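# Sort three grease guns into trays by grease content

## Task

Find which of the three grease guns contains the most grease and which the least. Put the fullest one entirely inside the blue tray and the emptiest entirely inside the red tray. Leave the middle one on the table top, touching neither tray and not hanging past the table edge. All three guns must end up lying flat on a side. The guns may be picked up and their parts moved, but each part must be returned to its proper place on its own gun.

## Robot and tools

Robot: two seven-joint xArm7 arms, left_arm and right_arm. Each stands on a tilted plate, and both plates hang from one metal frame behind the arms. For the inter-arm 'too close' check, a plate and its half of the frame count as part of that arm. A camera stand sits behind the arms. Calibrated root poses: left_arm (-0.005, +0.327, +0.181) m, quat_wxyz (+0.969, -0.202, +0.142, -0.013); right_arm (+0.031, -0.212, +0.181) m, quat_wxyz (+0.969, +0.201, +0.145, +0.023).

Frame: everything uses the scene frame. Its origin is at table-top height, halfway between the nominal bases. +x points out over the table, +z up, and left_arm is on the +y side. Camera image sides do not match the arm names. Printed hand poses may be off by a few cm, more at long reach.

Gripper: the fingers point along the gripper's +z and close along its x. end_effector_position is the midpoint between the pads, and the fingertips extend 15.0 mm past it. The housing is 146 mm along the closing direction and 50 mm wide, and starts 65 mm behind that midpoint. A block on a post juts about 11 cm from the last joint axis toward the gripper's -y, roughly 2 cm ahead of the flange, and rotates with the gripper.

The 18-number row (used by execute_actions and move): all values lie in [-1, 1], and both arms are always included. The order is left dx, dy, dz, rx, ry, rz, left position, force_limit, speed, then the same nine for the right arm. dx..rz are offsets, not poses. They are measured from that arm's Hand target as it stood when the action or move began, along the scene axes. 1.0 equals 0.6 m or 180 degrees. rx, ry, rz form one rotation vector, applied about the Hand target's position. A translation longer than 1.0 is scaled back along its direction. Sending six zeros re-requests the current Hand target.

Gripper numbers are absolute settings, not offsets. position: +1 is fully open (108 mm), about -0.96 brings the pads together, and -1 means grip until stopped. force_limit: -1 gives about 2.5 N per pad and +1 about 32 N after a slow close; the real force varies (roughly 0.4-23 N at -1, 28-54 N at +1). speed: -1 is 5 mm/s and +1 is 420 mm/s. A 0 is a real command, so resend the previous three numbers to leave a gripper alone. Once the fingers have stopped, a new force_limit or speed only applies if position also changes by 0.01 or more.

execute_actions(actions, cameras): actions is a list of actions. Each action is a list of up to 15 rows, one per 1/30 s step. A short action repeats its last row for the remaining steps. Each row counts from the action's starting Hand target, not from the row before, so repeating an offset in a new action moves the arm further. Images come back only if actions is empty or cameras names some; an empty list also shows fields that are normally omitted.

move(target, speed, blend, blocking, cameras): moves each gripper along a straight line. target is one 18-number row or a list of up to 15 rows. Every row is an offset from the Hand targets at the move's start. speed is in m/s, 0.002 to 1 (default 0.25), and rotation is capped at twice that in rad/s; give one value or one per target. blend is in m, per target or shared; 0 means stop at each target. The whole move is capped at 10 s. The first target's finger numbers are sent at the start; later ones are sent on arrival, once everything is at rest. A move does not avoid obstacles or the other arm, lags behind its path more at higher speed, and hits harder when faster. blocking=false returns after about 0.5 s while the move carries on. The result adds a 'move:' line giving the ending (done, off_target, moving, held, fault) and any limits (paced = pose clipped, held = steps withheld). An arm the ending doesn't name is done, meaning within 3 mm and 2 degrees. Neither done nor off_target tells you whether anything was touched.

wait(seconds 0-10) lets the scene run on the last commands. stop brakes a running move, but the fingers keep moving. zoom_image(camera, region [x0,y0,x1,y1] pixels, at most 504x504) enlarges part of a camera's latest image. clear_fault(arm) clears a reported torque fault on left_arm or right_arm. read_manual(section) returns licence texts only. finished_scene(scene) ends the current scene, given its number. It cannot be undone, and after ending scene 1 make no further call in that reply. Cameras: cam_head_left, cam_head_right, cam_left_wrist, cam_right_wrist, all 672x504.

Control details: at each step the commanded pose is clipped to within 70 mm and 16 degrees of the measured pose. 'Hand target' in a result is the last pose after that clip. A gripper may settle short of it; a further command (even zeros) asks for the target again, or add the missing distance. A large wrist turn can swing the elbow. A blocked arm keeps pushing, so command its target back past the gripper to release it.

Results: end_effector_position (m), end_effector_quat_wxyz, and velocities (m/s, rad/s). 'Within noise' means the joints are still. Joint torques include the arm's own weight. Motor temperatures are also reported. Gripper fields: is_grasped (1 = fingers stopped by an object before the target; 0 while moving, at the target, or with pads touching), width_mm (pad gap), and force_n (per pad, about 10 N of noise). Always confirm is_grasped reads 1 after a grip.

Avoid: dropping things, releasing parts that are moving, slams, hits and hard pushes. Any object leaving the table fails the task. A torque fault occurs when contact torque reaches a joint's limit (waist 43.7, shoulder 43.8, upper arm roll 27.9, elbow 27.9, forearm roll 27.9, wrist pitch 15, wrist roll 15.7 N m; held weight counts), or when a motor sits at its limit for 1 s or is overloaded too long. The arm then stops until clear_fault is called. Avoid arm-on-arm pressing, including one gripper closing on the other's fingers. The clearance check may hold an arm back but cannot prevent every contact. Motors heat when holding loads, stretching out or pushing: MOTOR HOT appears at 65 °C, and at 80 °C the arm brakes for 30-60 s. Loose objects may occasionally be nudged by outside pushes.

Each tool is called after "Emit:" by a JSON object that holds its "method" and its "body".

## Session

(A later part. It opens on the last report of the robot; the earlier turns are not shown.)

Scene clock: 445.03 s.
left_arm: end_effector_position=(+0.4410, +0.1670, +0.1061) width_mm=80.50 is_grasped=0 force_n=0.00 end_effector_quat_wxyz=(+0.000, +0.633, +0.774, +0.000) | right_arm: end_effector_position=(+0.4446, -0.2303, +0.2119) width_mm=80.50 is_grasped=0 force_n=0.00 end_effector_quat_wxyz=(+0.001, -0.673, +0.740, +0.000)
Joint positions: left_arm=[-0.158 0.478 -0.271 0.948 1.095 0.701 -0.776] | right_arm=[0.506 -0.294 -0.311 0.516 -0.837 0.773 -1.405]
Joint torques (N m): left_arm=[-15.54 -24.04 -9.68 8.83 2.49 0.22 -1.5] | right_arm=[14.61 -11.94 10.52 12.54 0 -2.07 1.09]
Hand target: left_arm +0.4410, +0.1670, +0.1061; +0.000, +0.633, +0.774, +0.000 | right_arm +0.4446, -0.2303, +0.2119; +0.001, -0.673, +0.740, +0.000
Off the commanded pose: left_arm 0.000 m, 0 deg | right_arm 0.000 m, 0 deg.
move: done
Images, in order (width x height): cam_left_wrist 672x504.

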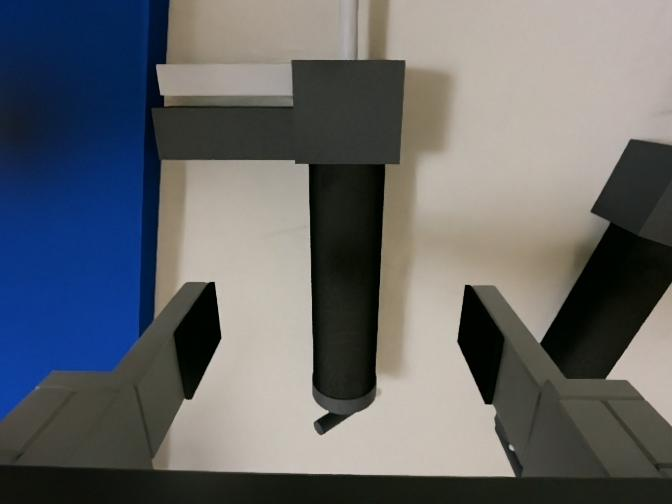

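Emit:
{"method": "move", "body": {"target": [-0.0008,0.004,-0.14,0,0,0,0.5,0.5,-0.3,0,0,0,0,0,0,0.5,0.5,-0.3], "speed": 0.1}}

Emit:
{"method": "execute_actions", "body": {"actions": [[[0,0,0,0,0,0,-1,0.5,-0.7,0,0,0,0,0,0,0.5,0.5,-0.3]]]}}

Emit:
{"method": "move", "body": {"target": [[0,0,0.2265,0,0,0,-1,0.5,-0.7,0,0,0,0,0,0,0.5,0.5,-0.3],[0.0136,0.2393,0.2265,0,0,-0.0939,-1,0.5,-0.7,0,0,0,0,0,0,0.5,0.5,-0.3]], "speed": 0.15, "blend": 0.03, "cameras": ["cam_left_wrist"]}}

Emit:
{"method": "move", "body": {"target": [0,0,-0.12,0,0,0,-1,0.5,-0.7,0,0,0,0,0,0,0.5,0.5,-0.3], "speed": 0.04, "blocking": false}}

Emit:
{"method": "wait", "body": {"seconds": 0.2}}

Emit:
{"method": "wait", "body": {"seconds": 0.2}}

Emit:
{"method": "wait", "body": {"seconds": 0.2}}

Emit:
{"method": "wait", "body": {"seconds": 3}}

Emit:
{"method": "move", "body": {"target": [0,0,0.12,0,0,0,-1,0.5,-0.7,0,0,0,0,0,0,0.5,0.5,-0.3], "speed": 0.04, "blocking": false}}

Emit:
{"method": "wait", "body": {"seconds": 0.2}}

Emit:
{"method": "wait", "body": {"seconds": 0.2}}

Emit:
{"method": "wait", "body": {"seconds": 0.2}}

Emit:
{"method": "wait", "body": {"seconds": 3}}

Scene clock: 462.50 s.
left_arm: end_effector_position=(+0.4405, +0.1694, +0.0221) width_mm=80.50 is_grasped=0 force_n=0.00 end_effector_quat_wxyz=(+0.000, +0.633, +0.774, +0.000) | right_arm: end_effector_position=(+0.4446, -0.2303, +0.2119) width_mm=80.50 is_grasped=0 force_n=0.00 end_effector_quat_wxyz=(+0.001, -0.673, +0.740, +0.000)
Joint positions: left_arm=[-0.148 0.693 -0.167 1.055 1.293 0.601 -0.893] | right_arm=[0.506 -0.294 -0.311 0.516 -0.837 0.773 -1.405]
Joint torques (N m): left_arm=[-8.09 -25.96 -10.03 6.63 2.47 -6.22 -1.57] | right_arm=[14.36 -11.85 10.45 12.54 -0.21 -2.04 1.08]
Hand target: left_arm +0.4405, +0.1694, +0.0221; +0.000, +0.633, +0.774, +0.000 | right_arm +0.4446, -0.2303, +0.2119; +0.001, -0.673, +0.740, +0.000
Off the commanded pose: left_arm 0.000 m, 0 deg | right_arm 0.000 m, 0 deg.
move: done

Scene clock: 463.40 s.
left_arm: end_effector_position=(+0.4405, +0.1694, +0.0220) width_mm=35.26 is_grasped=1 force_n=37.88 end_effector_quat_wxyz=(+0.000, +0.633, +0.774, +0.000) | right_arm: end_effector_position=(+0.4446, -0.2303, +0.2119) width_mm=80.50 is_grasped=0 force_n=0.00 end_effector_quat_wxyz=(+0.001, -0.673, +0.740, +0.000)
Joint positions: left_arm=[-0.148 0.693 -0.167 1.055 1.294 0.601 -0.893] | right_arm=[0.506 -0.294 -0.311 0.516 -0.837 0.773 -1.405]
Joint torques (N m): left_arm=[-11.15 -26.17 -12.44 6.33 2.34 -5.22 -1.48] | right_arm=[14.23 -11.87 10.28 12.44 -0.19 -2.04 1.05]
Hand target: left_arm +0.4405, +0.1694, +0.0221; +0.000, +0.633, +0.774, +0.000 | right_arm +0.4446, -0.2303, +0.2119; +0.001, -0.673, +0.740, +0.000
Off the commanded pose: left_arm 0.000 m, 0 deg | right_arm 0.000 m, 0 deg.
Step readings (end_effector_position of left_arm | right_arm):
0: (+0.4405, +0.1694, +0.0221) | (+0.4446, -0.2303, +0.2119)
1: (+0.4405, +0.1694, +0.0221) | (+0.4446, -0.2303, +0.2119)
2: (+0.4405, +0.1694, +0.0221) | (+0.4446, -0.2303, +0.2119)
4: (+0.4405, +0.1694, +0.0220) | (+0.4446, -0.2303, +0.2119)
8: (+0.4405, +0.1694, +0.0220) | (+0.4446, -0.2303, +0.2119)
15: (+0.4405, +0.1694, +0.0220) | (+0.4446, -0.2303, +0.2119)

Scene clock: 465.80 s.
left_arm: end_effector_position=(+0.4486, +0.3130, +0.1580) width_mm=35.26 is_grasped=1 force_n=37.85 end_effector_quat_wxyz=(+0.000, +0.740, +0.673, +0.000) | right_arm: end_effector_position=(+0.4446, -0.2303, +0.2119) width_mm=80.50 is_grasped=0 force_n=0.00 end_effector_quat_wxyz=(+0.001, -0.673, +0.740, +0.000)
Joint positions: left_arm=[0.055 0.043 -0.238 0.686 0.88 0.618 -0.054] | right_arm=[0.506 -0.294 -0.311 0.516 -0.837 0.773 -1.405]
Joint torques (N m): left_arm=[-1.99 -30.23 -6.97 8.47 -3.22 -6.49 1.64] | right_arm=[14.41 -11.81 10.13 12.54 -0.12 -2.05 1.06]
Hand target: left_arm +0.4487, +0.3130, +0.1580; +0.000, +0.740, +0.673, +0.000 | right_arm +0.4446, -0.2303, +0.2119; +0.001, -0.673, +0.740, +0.000
Off the commanded pose: left_arm 0.000 m, 0 deg | right_arm 0.000 m, 0 deg.
move: done
Images, in order (width x height): cam_left_wrist 672x504.

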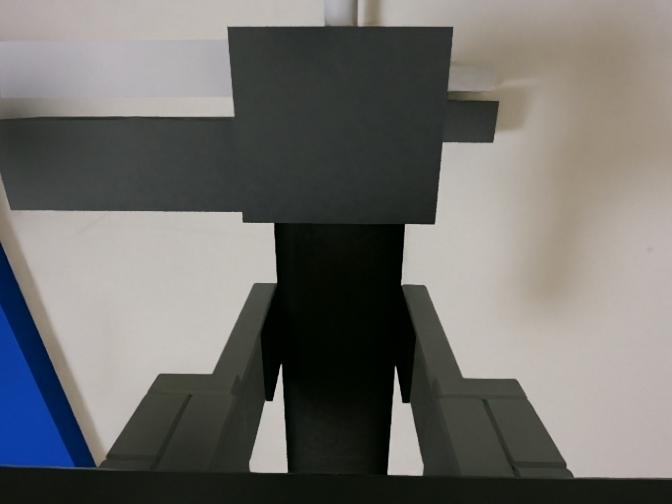

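Scene clock: 466.30 s.
left_arm: end_effector_position=(+0.4486, +0.3130, +0.1421) width_mm=35.26 is_grasped=1 force_n=37.86 end_effector_quat_wxyz=(+0.000, +0.740, +0.673, -0.001) end_effector_velocity=(+0.000, +0.001, -0.040) end_effector_angular_velocity=(+0.001, +0.001, +0.001) | right_arm: end_effector_position=(+0.4446, -0.2303, +0.2119) width_mm=80.50 is_grasped=0 force_n=0.00 end_effector_quat_wxyz=(+0.001, -0.673, +0.740, +0.000)
Joint positions: left_arm=[0.065 0.09 -0.222 0.697 0.939 0.591 -0.094] | right_arm=[0.506 -0.294 -0.311 0.516 -0.837 0.773 -1.405]
Joint velocities: left_arm=[0.024 0.119 0.04 0.031 0.151 -0.064 -0.103] | right_arm=[within noise]
Joint torques (N m): left_arm=[-2.55 -22.02 -6.91 10.99 3.1 -6.91 -1.66] | right_arm=[14.16 -11.89 10.32 12.51 -0.02 -2 1]
Hand target: left_arm +0.4487, +0.3130, +0.1385; +0.000, +0.740, +0.673, +0.000 | right_arm +0.4446, -0.2303, +0.2119; +0.001, -0.673, +0.740, +0.000
Tool commands: left_gripper/position=-1.0 left_gripper/force_limit=+0.5 left_gripper/speed=-0.7 right_gripper/position=+0.5 right_gripper/force_limit=+0.5 right_gripper/speed=-0.3
Off the commanded pose: left_arm 0.056 m, 0 deg | right_arm 0.000 m, 0 deg.
move: running

Scene clock: 466.50 s.
left_arm: end_effector_position=(+0.4486, +0.3130, +0.1341) width_mm=35.26 is_grasped=1 force_n=37.86 end_effector_quat_wxyz=(+0.000, +0.740, +0.673, -0.001) end_effector_velocity=(+0.000, -0.001, -0.040) end_effector_angular_velocity=(+0.000, +0.001, -0.001) | right_arm: end_effector_position=(+0.4446, -0.2303, +0.2119) width_mm=80.50 is_grasped=0 force_n=0.00 end_effector_quat_wxyz=(+0.001, -0.673, +0.740, +0.000)
Joint positions: left_arm=[0.069 0.114 -0.214 0.703 0.969 0.578 -0.114] | right_arm=[0.506 -0.294 -0.311 0.516 -0.837 0.773 -1.405]
Joint velocities: left_arm=[0.017 0.121 0.042 0.035 0.15 -0.061 -0.104] | right_arm=[within noise]
Joint torques (N m): left_arm=[-2.91 -20.85 -6.92 10.68 3.02 -6.99 -1.59] | right_arm=[14.33 -11.99 10.11 12.45 0.02 -1.98 1.11]
Hand target: left_arm +0.4487, +0.3130, +0.1305; +0.000, +0.740, +0.673, +0.000 | right_arm +0.4446, -0.2303, +0.2119; +0.001, -0.673, +0.740, +0.000
Tool commands: left_gripper/position=-1.0 left_gripper/force_limit=+0.5 left_gripper/speed=-0.7 right_gripper/position=+0.5 right_gripper/force_limit=+0.5 right_gripper/speed=-0.3
Off the commanded pose: left_arm 0.048 m, 0 deg | right_arm 0.000 m, 0 deg.
earlier move: running
wait: 0.20 s; no rest

Scene clock: 466.70 s.
left_arm: end_effector_position=(+0.4486, +0.3130, +0.1262) width_mm=35.26 is_grasped=1 force_n=37.86 end_effector_quat_wxyz=(+0.000, +0.740, +0.673, -0.001) end_effector_velocity=(+0.000, +0.000, -0.040) end_effector_angular_velocity=(+0.000, -0.001, +0.000) | right_arm: end_effector_position=(+0.4446, -0.2303, +0.2119) width_mm=80.50 is_grasped=0 force_n=0.00 end_effector_quat_wxyz=(+0.001, -0.673, +0.740, +0.000)
Joint positions: left_arm=[0.072 0.138 -0.206 0.711 0.999 0.566 -0.135] | right_arm=[0.506 -0.294 -0.311 0.516 -0.837 0.773 -1.405]
Joint velocities: left_arm=[0.015 0.122 0.044 0.04 0.152 -0.058 -0.105] | right_arm=[within noise]
Joint torques (N m): left_arm=[-2.35 -22.65 -7.17 9.97 3.04 -6.76 -1.65] | right_arm=[14.33 -12.07 10.18 12.56 -0.02 -1.98 1.05]
Hand target: left_arm +0.4487, +0.3130, +0.1226; +0.000, +0.740, +0.673, +0.000 | right_arm +0.4446, -0.2303, +0.2119; +0.001, -0.673, +0.740, +0.000
Tool commands: left_gripper/position=-1.0 left_gripper/force_limit=+0.5 left_gripper/speed=-0.7 right_gripper/position=+0.5 right_gripper/force_limit=+0.5 right_gripper/speed=-0.3
Off the commanded pose: left_arm 0.040 m, 0 deg | right_arm 0.000 m, 0 deg.
earlier move: running
wait: 0.20 s; no rest

Scene clock: 466.90 s.
left_arm: end_effector_position=(+0.4486, +0.3130, +0.1183) width_mm=35.26 is_grasped=1 force_n=37.86 end_effector_quat_wxyz=(+0.000, +0.740, +0.673, -0.001) end_effector_velocity=(-0.001, +0.000, -0.041) end_effector_angular_velocity=(+0.001, +0.002, +0.000) | right_arm: end_effector_position=(+0.4446, -0.2303, +0.2119) width_mm=80.50 is_grasped=0 force_n=0.00 end_effector_quat_wxyz=(+0.001, -0.673, +0.740, +0.000)
Joint positions: left_arm=[0.075 0.162 -0.197 0.719 1.029 0.555 -0.156] | right_arm=[0.506 -0.294 -0.311 0.516 -0.837 0.773 -1.405]
Joint velocities: left_arm=[0.015 0.127 0.047 0.044 0.155 -0.057 -0.108] | right_arm=[within noise]
Joint torques (N m): left_arm=[-2.45 -22.44 -7.06 9.42 2.96 -6.86 -1.62] | right_arm=[14.16 -11.89 10.21 12.55 -0.05 -2 1.03]
Hand target: left_arm +0.4487, +0.3130, +0.1147; +0.000, +0.740, +0.673, +0.000 | right_arm +0.4446, -0.2303, +0.2119; +0.001, -0.673, +0.740, +0.000
Tool commands: left_gripper/position=-1.0 left_gripper/force_limit=+0.5 left_gripper/speed=-0.7 right_gripper/position=+0.5 right_gripper/force_limit=+0.5 right_gripper/speed=-0.3
Off the commanded pose: left_arm 0.032 m, 0 deg | right_arm 0.000 m, 0 deg.
earlier move: running
wait: 0.20 s; no rest

Scene clock: 467.90 s.
left_arm: end_effector_position=(+0.4487, +0.3130, +0.0860) width_mm=35.26 is_grasped=1 force_n=37.86 end_effector_quat_wxyz=(+0.000, +0.740, +0.673, +0.000) | right_arm: end_effector_position=(+0.4446, -0.2303, +0.2119) width_mm=80.50 is_grasped=0 force_n=0.00 end_effector_quat_wxyz=(+0.001, -0.673, +0.740, +0.000)
Joint positions: left_arm=[0.082 0.263 -0.157 0.761 1.15 0.513 -0.242] | right_arm=[0.506 -0.294 -0.311 0.516 -0.837 0.773 -1.405]
Joint torques (N m): left_arm=[-4.01 -24.05 -7.84 8.47 2.66 -6.65 -1.41] | right_arm=[14.1 -11.92 10.13 12.51 -0.08 -2.06 1.07]
Hand target: left_arm +0.4487, +0.3130, +0.0860; +0.000, +0.740, +0.673, +0.000 | right_arm +0.4446, -0.2303, +0.2119; +0.001, -0.673, +0.740, +0.000
Tool commands: left_gripper/position=-1.0 left_gripper/force_limit=+0.5 left_gripper/speed=-0.7 right_gripper/position=+0.5 right_gripper/force_limit=+0.5 right_gripper/speed=-0.3
Off the commanded pose: left_arm 0.000 m, 0 deg | right_arm 0.000 m, 0 deg.
earlier move: done
wait: 1.00 of 3 s (the move ended)

Scene clock: 468.40 s.
left_arm: end_effector_position=(+0.4487, +0.3130, +0.1018) width_mm=35.26 is_grasped=1 force_n=37.86 end_effector_quat_wxyz=(+0.000, +0.740, +0.673, +0.000) end_effector_velocity=(+0.000, -0.001, +0.040) end_effector_angular_velocity=(+0.000, -0.001, -0.001) | right_arm: end_effector_position=(+0.4446, -0.2303, +0.2119) width_mm=80.50 is_grasped=0 force_n=0.00 end_effector_quat_wxyz=(+0.001, -0.673, +0.740, +0.000)
Joint positions: left_arm=[0.08 0.214 -0.177 0.739 1.093 0.533 -0.201] | right_arm=[0.506 -0.294 -0.311 0.516 -0.837 0.773 -1.405]
Joint velocities: left_arm=[-0.009 -0.123 -0.049 -0.05 -0.147 0.051 0.104] | right_arm=[within noise]
Joint torques (N m): left_arm=[-13.44 -33.41 -15 6.03 -3.62 -0.25 1.71] | right_arm=[14.1 -11.91 10.15 12.61 -0.17 -1.99 1.03]
Hand target: left_arm +0.4487, +0.3130, +0.1055; +0.000, +0.740, +0.673, +0.000 | right_arm +0.4446, -0.2303, +0.2119; +0.001, -0.673, +0.740, +0.000
Tool commands: left_gripper/position=-1.0 left_gripper/force_limit=+0.5 left_gripper/speed=-0.7 right_gripper/position=+0.5 right_gripper/force_limit=+0.5 right_gripper/speed=-0.3
Off the commanded pose: left_arm 0.056 m, 0 deg | right_arm 0.000 m, 0 deg.
move: running

Scene clock: 468.60 s.
left_arm: end_effector_position=(+0.4487, +0.3129, +0.1098) width_mm=35.26 is_grasped=1 force_n=37.86 end_effector_quat_wxyz=(+0.000, +0.740, +0.673, +0.000) end_effector_velocity=(+0.000, -0.001, +0.039) end_effector_angular_velocity=(-0.001, +0.000, -0.002) | right_arm: end_effector_position=(+0.4446, -0.2303, +0.2119) width_mm=80.50 is_grasped=0 force_n=0.00 end_effector_quat_wxyz=(+0.001, -0.673, +0.740, +0.000)
Joint positions: left_arm=[0.078 0.189 -0.187 0.729 1.063 0.543 -0.18] | right_arm=[0.506 -0.294 -0.311 0.516 -0.837 0.773 -1.405]
Joint velocities: left_arm=[-0.011 -0.122 -0.048 -0.047 -0.149 0.053 0.105] | right_arm=[within noise]
Joint torques (N m): left_arm=[-14.21 -32.45 -14.73 6.42 -3.81 -0.41 2.07] | right_arm=[14.21 -11.82 10.16 12.6 -0.01 -2.08 1.1]
Hand target: left_arm +0.4487, +0.3130, +0.1134; +0.000, +0.740, +0.673, +0.000 | right_arm +0.4446, -0.2303, +0.2119; +0.001, -0.673, +0.740, +0.000
Tool commands: left_gripper/position=-1.0 left_gripper/force_limit=+0.5 left_gripper/speed=-0.7 right_gripper/position=+0.5 right_gripper/force_limit=+0.5 right_gripper/speed=-0.3
Off the commanded pose: left_arm 0.048 m, 0 deg | right_arm 0.000 m, 0 deg.
earlier move: running
wait: 0.20 s; no rest

Scene clock: 468.80 s.
left_arm: end_effector_position=(+0.4487, +0.3129, +0.1177) width_mm=35.26 is_grasped=1 force_n=37.86 end_effector_quat_wxyz=(+0.000, +0.740, +0.673, +0.000) end_effector_velocity=(-0.001, -0.001, +0.040) end_effector_angular_velocity=(+0.000, +0.000, -0.002) | right_arm: end_effector_position=(+0.4446, -0.2303, +0.2119) width_mm=80.50 is_grasped=0 force_n=0.00 end_effector_quat_wxyz=(+0.001, -0.673, +0.740, +0.000)
Joint positions: left_arm=[0.076 0.164 -0.196 0.72 1.033 0.554 -0.159] | right_arm=[0.506 -0.294 -0.311 0.516 -0.837 0.773 -1.405]
Joint velocities: left_arm=[-0.013 -0.124 -0.048 -0.045 -0.152 0.056 0.106] | right_arm=[within noise]
Joint torques (N m): left_arm=[-14.17 -32.1 -14.79 6.5 -3.84 -0.19 1.55] | right_arm=[14.27 -11.78 10.21 12.46 0.01 -2.04 1.04]
Hand target: left_arm +0.4487, +0.3130, +0.1213; +0.000, +0.740, +0.673, +0.000 | right_arm +0.4446, -0.2303, +0.2119; +0.001, -0.673, +0.740, +0.000
Tool commands: left_gripper/position=-1.0 left_gripper/force_limit=+0.5 left_gripper/speed=-0.7 right_gripper/position=+0.5 right_gripper/force_limit=+0.5 right_gripper/speed=-0.3
Off the commanded pose: left_arm 0.040 m, 0 deg | right_arm 0.000 m, 0 deg.
earlier move: running
wait: 0.20 s; no rest

Scene clock: 469.00 s.
left_arm: end_effector_position=(+0.4487, +0.3129, +0.1256) width_mm=35.26 is_grasped=1 force_n=37.86 end_effector_quat_wxyz=(+0.000, +0.740, +0.673, +0.000) end_effector_velocity=(+0.000, +0.000, +0.040) end_effector_angular_velocity=(+0.000, +0.000, +0.001) | right_arm: end_effector_position=(+0.4446, -0.2303, +0.2119) width_mm=80.50 is_grasped=0 force_n=0.00 end_effector_quat_wxyz=(+0.001, -0.673, +0.740, +0.000)
Joint positions: left_arm=[0.073 0.14 -0.206 0.712 1.003 0.566 -0.138] | right_arm=[0.506 -0.294 -0.311 0.516 -0.837 0.773 -1.405]
Joint velocities: left_arm=[-0.014 -0.123 -0.045 -0.04 -0.153 0.059 0.106] | right_arm=[within noise]
Joint torques (N m): left_arm=[-13.85 -31.7 -14.98 6.58 -3.79 -0.15 1.68] | right_arm=[14.16 -11.78 10.15 12.45 -0.13 -2.07 1.07]
Hand target: left_arm +0.4487, +0.3130, +0.1292; +0.000, +0.740, +0.673, +0.000 | right_arm +0.4446, -0.2303, +0.2119; +0.001, -0.673, +0.740, +0.000
Tool commands: left_gripper/position=-1.0 left_gripper/force_limit=+0.5 left_gripper/speed=-0.7 right_gripper/position=+0.5 right_gripper/force_limit=+0.5 right_gripper/speed=-0.3
Off the commanded pose: left_arm 0.032 m, 0 deg | right_arm 0.000 m, 0 deg.
earlier move: running
wait: 0.20 s; no rest

Scene clock: 470.00 s.
left_arm: end_effector_position=(+0.4486, +0.3130, +0.1579) width_mm=35.26 is_grasped=1 force_n=37.86 end_effector_quat_wxyz=(+0.000, +0.740, +0.673, +0.000) | right_arm: end_effector_position=(+0.4446, -0.2303, +0.2119) width_mm=80.50 is_grasped=0 force_n=0.00 end_effector_quat_wxyz=(+0.001, -0.673, +0.740, +0.000)
Joint positions: left_arm=[0.057 0.043 -0.239 0.686 0.88 0.618 -0.054] | right_arm=[0.506 -0.294 -0.311 0.516 -0.837 0.773 -1.405]
Joint torques (N m): left_arm=[-13.48 -29.73 -14.17 8.04 -3.09 -0.45 1.35] | right_arm=[14.14 -11.75 10.09 12.57 -0.02 -2.03 1.07]
Hand target: left_arm +0.4487, +0.3130, +0.1580; +0.000, +0.740, +0.673, +0.000 | right_arm +0.4446, -0.2303, +0.2119; +0.001, -0.673, +0.740, +0.000
Tool commands: left_gripper/position=-1.0 left_gripper/force_limit=+0.5 left_gripper/speed=-0.7 right_gripper/position=+0.5 right_gripper/force_limit=+0.5 right_gripper/speed=-0.3
Off the commanded pose: left_arm 0.000 m, 0 deg | right_arm 0.000 m, 0 deg.
earlier move: done
wait: 1.00 of 3 s (the move ended)

Emit:
{"method": "move", "body": {"target": [0.002,-0.3217,0.0033,0,0,-0.47,-1,0.5,-0.7,0.009,0.1338,0.0635,0,0,-0.4694,0.5,0.5,-0.3], "speed": 0.3, "cameras": ["all"]}}

Scene clock: 501.50 s.
left_arm: end_effector_position=(+0.4499, +0.1200, +0.1599) width_mm=35.26 is_grasped=1 force_n=37.72 end_effector_quat_wxyz=(+0.000, +1.000, +0.000, +0.000) | right_arm: end_effector_position=(+0.4500, -0.1500, +0.2500) width_mm=80.50 is_grasped=0 force_n=0.00 end_effector_quat_wxyz=(+0.000, +0.000, +1.000, -0.001)
Joint positions: left_arm=[-0.151 0.493 -0.448 1.056 1.002 0.879 1.007] | right_arm=[0.498 -0.177 -0.05 0.64 -0.689 0.862 0.179]
Joint torques (N m): left_arm=[-17.38 -27.56 -21 11.11 -2.85 -0.33 1.54] | right_arm=[6.07 -7.5 11.87 23.43 -1.65 -0.37 1.21]
Hand target: left_arm +0.4499, +0.1200, +0.1599; +0.000, +1.000, +0.000, +0.000 | right_arm +0.4500, -0.1500, +0.2500; +0.000, +0.000, +1.000, -0.001
Off the commanded pose: left_arm 0.000 m, 0 deg | right_arm 0.000 m, 0 deg.
move: done

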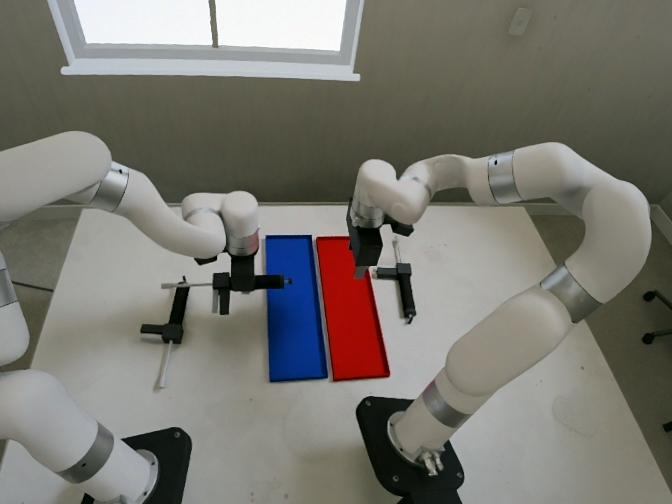

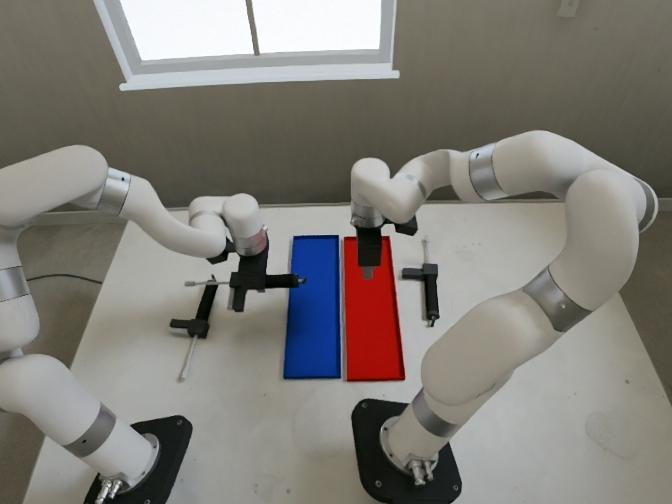

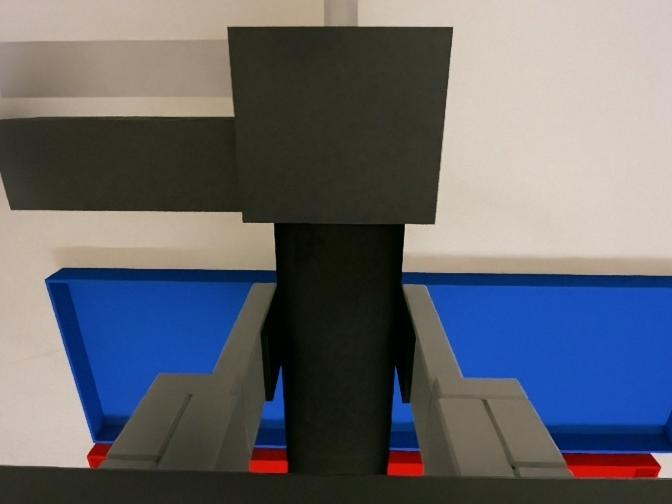

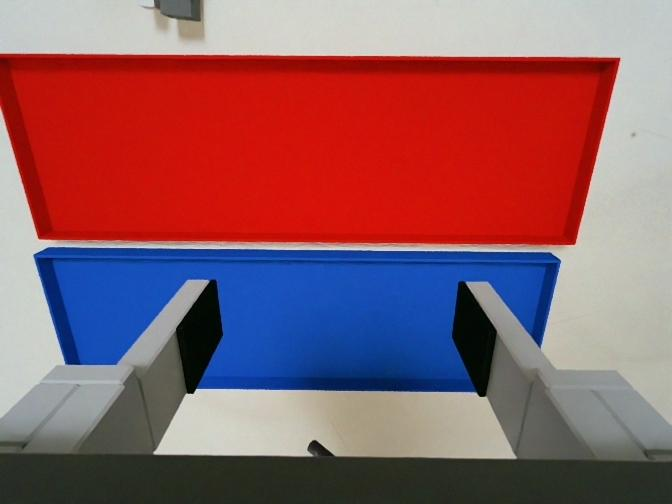

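Emit:
{"method": "move", "body": {"target": [0,0,0,0,0,0,-1,0.5,-0.7,0,0.2667,-0.0333,0,0,0,0.5,0.5,-0.3], "speed": 0.15, "cameras": ["all"]}}

Scene clock: 508.40 s.
left_arm: end_effector_position=(+0.4499, +0.1200, +0.1599) width_mm=35.26 is_grasped=1 force_n=37.73 end_effector_quat_wxyz=(+0.000, +1.000, +0.000, +0.000) | right_arm: end_effector_position=(+0.4500, +0.0100, +0.2301) width_mm=80.50 is_grasped=0 force_n=0.00 end_effector_quat_wxyz=(+0.000, +0.000, +1.000, -0.001)
Joint positions: left_arm=[-0.151 0.493 -0.448 1.056 1.002 0.879 1.007] | right_arm=[0.628 0.28 0.071 0.962 -0.704 0.871 0.472]
Joint torques (N m): left_arm=[-17.56 -27.66 -21.03 10.86 -2.8 -1.1 0.67] | right_arm=[22.09 -12.86 13.45 23.23 -1.61 -0.34 1.22]
Hand target: left_arm +0.4499, +0.1200, +0.1599; +0.000, +1.000, +0.000, +0.000 | right_arm +0.4500, +0.0100, +0.2301; +0.000, +0.000, +1.000, -0.001
Off the commanded pose: left_arm 0.000 m, 0 deg | right_arm 0.000 m, 0 deg.
move: done

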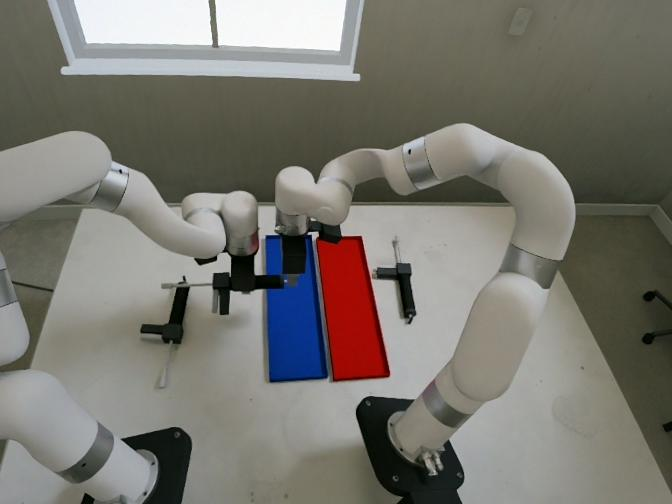

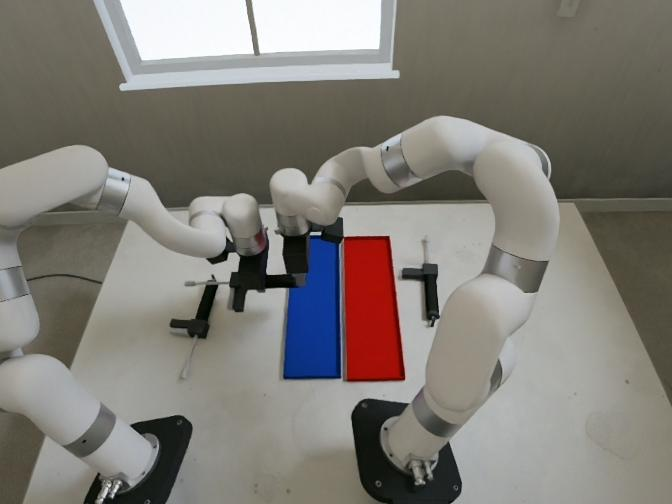

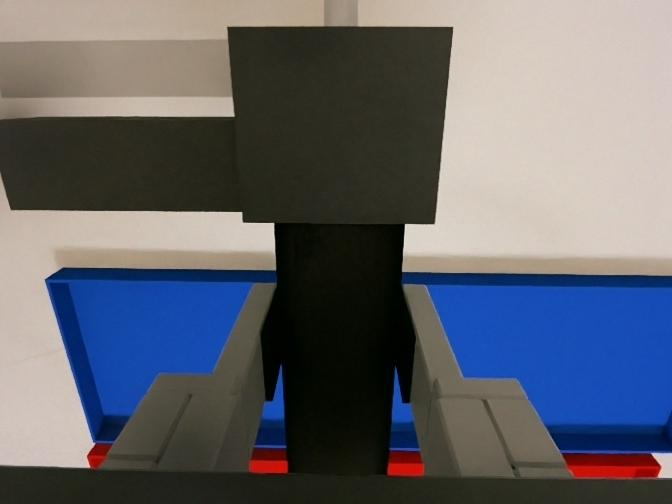

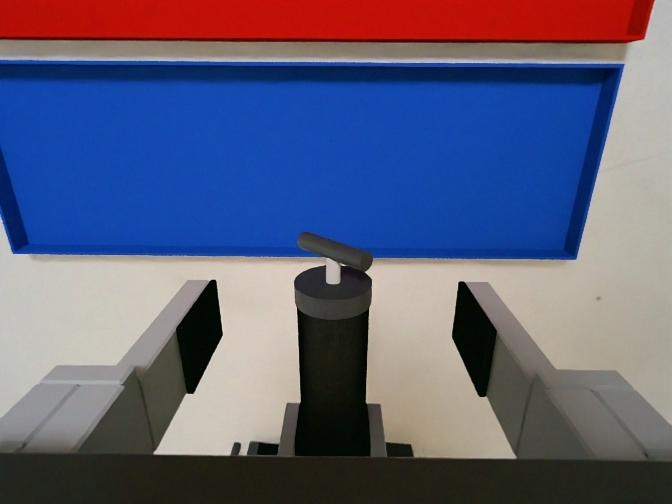

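Emit:
{"method": "move", "body": {"target": [0,0,0,0,0,0,-1,0.5,-0.7,0,0,-0.1168,0,0,0,0.5,0.5,-0.3], "speed": 0.12}}

Emit:
{"method": "execute_actions", "body": {"actions": [[[0,0,0,0,0,0,-1,0.5,-0.7,0,0,0,0,0,0,-1,0.3,-0.7]]], "cameras": ["all"]}}

Scene clock: 514.37 s.
left_arm: end_effector_position=(+0.4499, +0.1200, +0.1599) width_mm=35.26 is_grasped=1 force_n=37.73 end_effector_quat_wxyz=(+0.000, +1.000, +0.000, +0.000) | right_arm: end_effector_position=(+0.4500, +0.0100, +0.1600) width_mm=80.50 is_grasped=0 force_n=0.00 end_effector_quat_wxyz=(+0.000, +0.000, +1.000, +0.000)
Joint positions: left_arm=[-0.151 0.493 -0.448 1.056 1.002 0.879 1.007] | right_arm=[0.593 0.42 0.009 0.957 -0.824 0.719 0.546]
Joint torques (N m): left_arm=[-16.91 -27.14 -20.88 10.93 -2.79 -2.07 -0.2] | right_arm=[8.11 -13.57 7.52 20.61 -1.69 -2.72 1.21]
Hand target: left_arm +0.4499, +0.1200, +0.1599; +0.000, +1.000, +0.000, +0.000 | right_arm +0.4500, +0.0100, +0.1600; +0.000, +0.000, +1.000, -0.001
Off the commanded pose: left_arm 0.000 m, 0 deg | right_arm 0.000 m, 0 deg.
move: done

Scene clock: 515.67 s.
left_arm: end_effector_position=(+0.4497, +0.1199, +0.1599) width_mm=35.26 is_grasped=1 force_n=39.01 end_effector_quat_wxyz=(+0.000, +1.000, +0.000, +0.000) | right_arm: end_effector_position=(+0.4502, +0.0100, +0.1600) width_mm=8.34 is_grasped=1 force_n=34.26 end_effector_quat_wxyz=(+0.001, +0.000, +1.000, +0.000)
Joint positions: left_arm=[-0.151 0.493 -0.448 1.056 1.002 0.879 1.007] | right_arm=[0.593 0.42 0.009 0.957 -0.824 0.719 0.546]
Joint torques (N m): left_arm=[-14.58 -35.44 -17.88 14.66 -1.72 -2.28 -0.48] | right_arm=[12.4 -13.61 11.92 10.16 -0.23 -2.34 1.19]
Hand target: left_arm +0.4499, +0.1200, +0.1599; +0.000, +1.000, +0.000, +0.000 | right_arm +0.4500, +0.0100, +0.1600; +0.000, +0.000, +1.000, -0.001
Off the commanded pose: left_arm 0.000 m, 0 deg | right_arm 0.000 m, 0 deg.
Step readings (end_effector_position of left_arm | right_arm):
0: (+0.4499, +0.1200, +0.1599) | (+0.4500, +0.0100, +0.1600)
1: (+0.4499, +0.1200, +0.1599) | (+0.4500, +0.0100, +0.1600)
2: (+0.4499, +0.1200, +0.1599) | (+0.4500, +0.0100, +0.1600)
4: (+0.4499, +0.1200, +0.1599) | (+0.4500, +0.0100, +0.1600)
8: (+0.4499, +0.1200, +0.1599) | (+0.4500, +0.0100, +0.1600)
15: (+0.4499, +0.1200, +0.1599) | (+0.4500, +0.0100, +0.1600)

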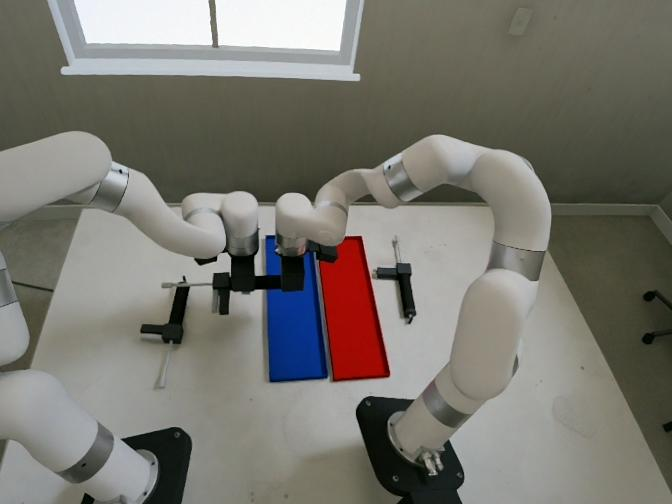

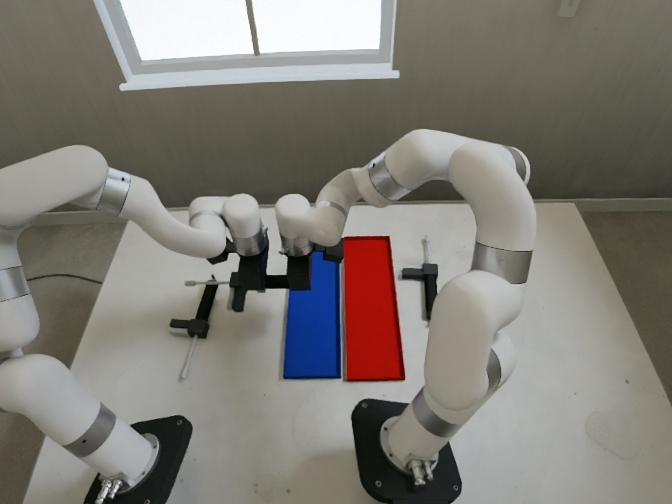

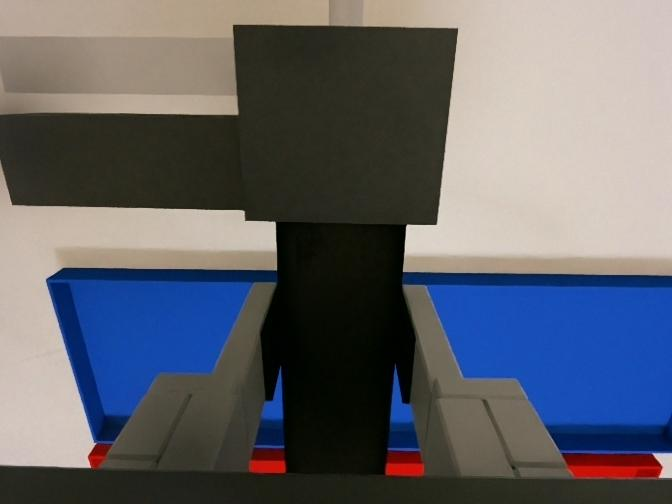

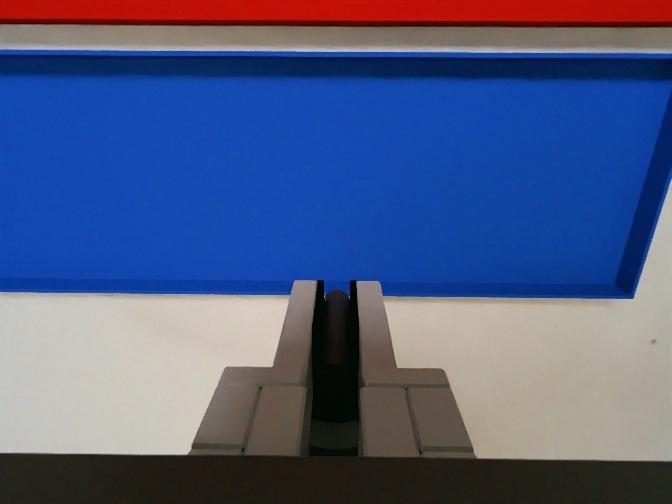

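Emit:
{"method": "move", "body": {"target": [0,0,0,0,0,0,-1,0.5,-0.7,0,-0.0667,0,0,0,0,-1,0.3,-0.7], "speed": 0.03, "blocking": false}}

Emit:
{"method": "wait", "body": {"seconds": 0.2}}

Emit:
{"method": "wait", "body": {"seconds": 0.2}}

Emit:
{"method": "wait", "body": {"seconds": 0.2}}

Emit:
{"method": "wait", "body": {"seconds": 3, "cameras": ["all"]}}

Scene clock: 521.77 s.
left_arm: end_effector_position=(+0.4499, +0.1200, +0.1599) width_mm=35.26 is_grasped=1 force_n=39.31 end_effector_quat_wxyz=(+0.000, +1.000, +0.000, +0.000) | right_arm: end_effector_position=(+0.4500, -0.0020, +0.1600) width_mm=8.34 is_grasped=1 force_n=34.25 end_effector_quat_wxyz=(+0.000, +0.000, +1.000, -0.001) end_effector_velocity=(+0.000, -0.029, +0.000) end_effector_angular_velocity=(+0.001, -0.001, +0.000)
Joint positions: left_arm=[-0.151 0.493 -0.448 1.056 1.002 0.879 1.007] | right_arm=[0.581 0.391 0.002 0.926 -0.831 0.709 0.535]
Joint velocities: left_arm=[within noise] | right_arm=[-0.032 -0.072 -0.017 -0.075 -0.018 -0.025 -0.027]
Joint torques (N m): left_arm=[-4.44 -41.19 -12.24 14.75 2.22 -2.81 -1.08] | right_arm=[7.94 -18.35 8.41 4.63 -1.06 -2 -1.88]
Hand target: left_arm +0.4499, +0.1200, +0.1599; +0.000, +1.000, +0.000, +0.000 | right_arm +0.4500, -0.0046, +0.1600; +0.000, +0.000, +1.000, -0.001
Tool commands: left_gripper/position=-1.0 left_gripper/force_limit=+0.5 left_gripper/speed=-0.7 right_gripper/position=-1.0 right_gripper/force_limit=+0.3 right_gripper/speed=-0.7
Off the commanded pose: left_arm 0.000 m, 0 deg | right_arm 0.028 m, 0 deg.
move: running

Scene clock: 521.97 s.
left_arm: end_effector_position=(+0.4499, +0.1200, +0.1600) width_mm=35.26 is_grasped=1 force_n=39.23 end_effector_quat_wxyz=(+0.000, +1.000, +0.000, +0.000) | right_arm: end_effector_position=(+0.4500, -0.0079, +0.1600) width_mm=8.34 is_grasped=1 force_n=34.24 end_effector_quat_wxyz=(+0.000, +0.000, +1.000, -0.001) end_effector_velocity=(+0.000, -0.030, +0.000) end_effector_angular_velocity=(-0.001, +0.001, -0.003)
Joint positions: left_arm=[-0.151 0.493 -0.448 1.056 1.002 0.879 1.007] | right_arm=[0.574 0.377 -0.002 0.911 -0.835 0.704 0.529]
Joint velocities: left_arm=[within noise] | right_arm=[-0.031 -0.07 -0.02 -0.074 -0.017 -0.024 -0.026]
Joint torques (N m): left_arm=[-4.04 -40.67 -11.96 14.54 2.15 -2.89 -1.24] | right_arm=[8.09 -18.96 8.27 4.92 -1.27 -1.82 -1.23]
Hand target: left_arm +0.4499, +0.1200, +0.1599; +0.000, +1.000, +0.000, +0.000 | right_arm +0.4500, -0.0105, +0.1600; +0.000, +0.000, +1.000, -0.001
Tool commands: left_gripper/position=-1.0 left_gripper/force_limit=+0.5 left_gripper/speed=-0.7 right_gripper/position=-1.0 right_gripper/force_limit=+0.3 right_gripper/speed=-0.7
Off the commanded pose: left_arm 0.000 m, 0 deg | right_arm 0.022 m, 0 deg.
earlier move: running
wait: 0.20 s; no rest

Scene clock: 522.17 s.
left_arm: end_effector_position=(+0.4499, +0.1200, +0.1600) width_mm=35.26 is_grasped=1 force_n=39.18 end_effector_quat_wxyz=(+0.000, +1.000, +0.000, +0.000) | right_arm: end_effector_position=(+0.4500, -0.0138, +0.1600) width_mm=8.34 is_grasped=1 force_n=34.24 end_effector_quat_wxyz=(+0.000, +0.000, +1.000, -0.001) end_effector_velocity=(+0.000, -0.028, +0.000) end_effector_angular_velocity=(+0.001, +0.000, +0.000)
Joint positions: left_arm=[-0.151 0.493 -0.448 1.056 1.002 0.879 1.007] | right_arm=[0.568 0.363 -0.006 0.896 -0.838 0.699 0.523]
Joint velocities: left_arm=[within noise] | right_arm=[-0.031 -0.069 -0.018 -0.071 -0.016 -0.025 -0.028]
Joint torques (N m): left_arm=[-3.98 -40.3 -11.99 13.81 2.31 -2.84 -1.11] | right_arm=[7.13 -17.69 7.4 5.87 -1.11 -2.03 -1.36]
Hand target: left_arm +0.4499, +0.1200, +0.1599; +0.000, +1.000, +0.000, +0.000 | right_arm +0.4500, -0.0164, +0.1600; +0.000, +0.000, +1.000, -0.001
Tool commands: left_gripper/position=-1.0 left_gripper/force_limit=+0.5 left_gripper/speed=-0.7 right_gripper/position=-1.0 right_gripper/force_limit=+0.3 right_gripper/speed=-0.7
Off the commanded pose: left_arm 0.000 m, 0 deg | right_arm 0.016 m, 0 deg.
earlier move: running
wait: 0.20 s; no rest

Scene clock: 522.37 s.
left_arm: end_effector_position=(+0.4499, +0.1200, +0.1600) width_mm=35.26 is_grasped=1 force_n=39.13 end_effector_quat_wxyz=(+0.000, +1.000, +0.000, +0.000) | right_arm: end_effector_position=(+0.4500, -0.0197, +0.1600) width_mm=8.34 is_grasped=1 force_n=34.24 end_effector_quat_wxyz=(+0.000, +0.000, +1.000, -0.001) end_effector_velocity=(-0.001, -0.028, +0.000) end_effector_angular_velocity=(+0.000, +0.001, +0.002)
Joint positions: left_arm=[-0.151 0.493 -0.448 1.056 1.002 0.879 1.007] | right_arm=[0.562 0.349 -0.01 0.882 -0.841 0.694 0.517]
Joint velocities: left_arm=[within noise] | right_arm=[-0.031 -0.069 -0.018 -0.071 -0.017 -0.024 -0.031]
Joint torques (N m): left_arm=[-4.16 -40.51 -12.01 13.69 2.46 -2.83 -1.16] | right_arm=[6.83 -18.23 7.22 5.39 -1.2 -1.81 -1.8]
Hand target: left_arm +0.4499, +0.1200, +0.1599; +0.000, +1.000, +0.000, +0.000 | right_arm +0.4500, -0.0223, +0.1600; +0.000, +0.000, +1.000, -0.001
Tool commands: left_gripper/position=-1.0 left_gripper/force_limit=+0.5 left_gripper/speed=-0.7 right_gripper/position=-1.0 right_gripper/force_limit=+0.3 right_gripper/speed=-0.7
Off the commanded pose: left_arm 0.000 m, 0 deg | right_arm 0.010 m, 0 deg.
earlier move: running
wait: 0.20 s; no rest

Scene clock: 522.87 s.
left_arm: end_effector_position=(+0.4499, +0.1200, +0.1599) width_mm=35.26 is_grasped=1 force_n=39.02 end_effector_quat_wxyz=(+0.000, +1.000, +0.000, +0.000) | right_arm: end_effector_position=(+0.4500, -0.0300, +0.1600) width_mm=8.34 is_grasped=1 force_n=34.24 end_effector_quat_wxyz=(+0.000, +0.000, +1.000, -0.001)
Joint positions: left_arm=[-0.151 0.493 -0.448 1.056 1.002 0.879 1.007] | right_arm=[0.55 0.325 -0.017 0.858 -0.847 0.686 0.506]
Joint torques (N m): left_arm=[-4.66 -39.56 -12.03 12.47 2.26 -3.15 -1.36] | right_arm=[6.73 -17.57 7.12 5.93 -1.22 -1.78 -1.79]
Hand target: left_arm +0.4499, +0.1200, +0.1599; +0.000, +1.000, +0.000, +0.000 | right_arm +0.4500, -0.0300, +0.1600; +0.000, +0.000, +1.000, -0.001
Tool commands: left_gripper/position=-1.0 left_gripper/force_limit=+0.5 left_gripper/speed=-0.7 right_gripper/position=-1.0 right_gripper/force_limit=+0.3 right_gripper/speed=-0.7
Off the commanded pose: left_arm 0.000 m, 0 deg | right_arm 0.000 m, 0 deg.
earlier move: done
wait: 0.50 of 3 s (the move ended)

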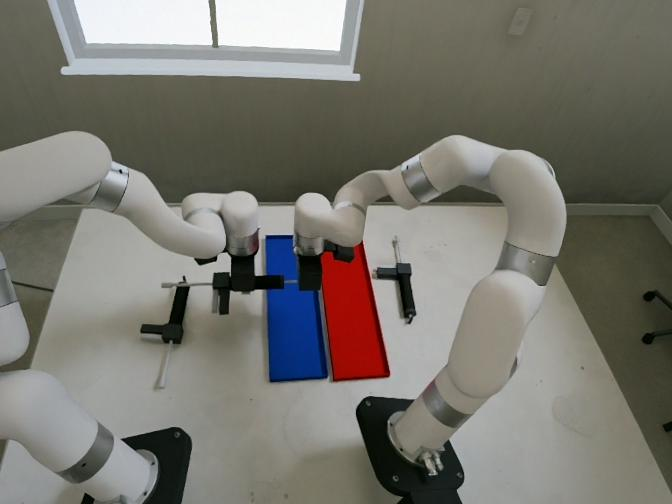

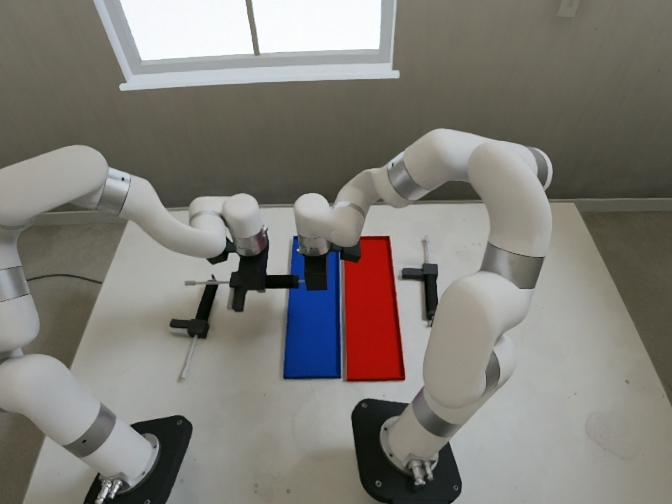

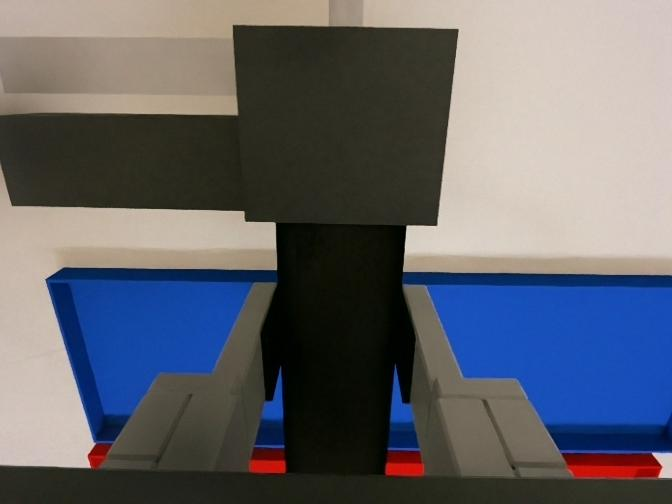

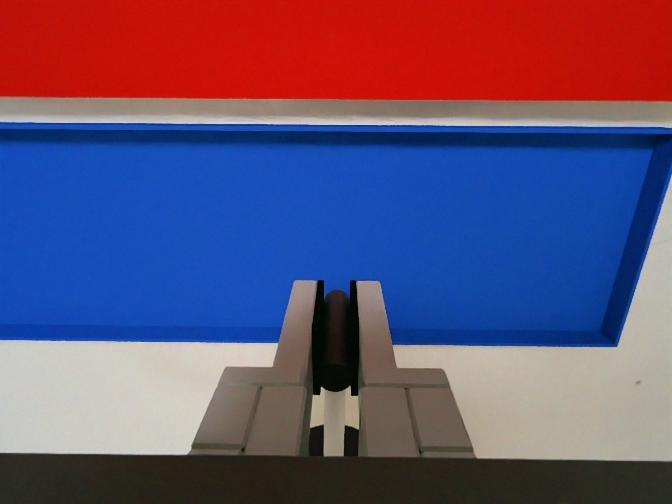

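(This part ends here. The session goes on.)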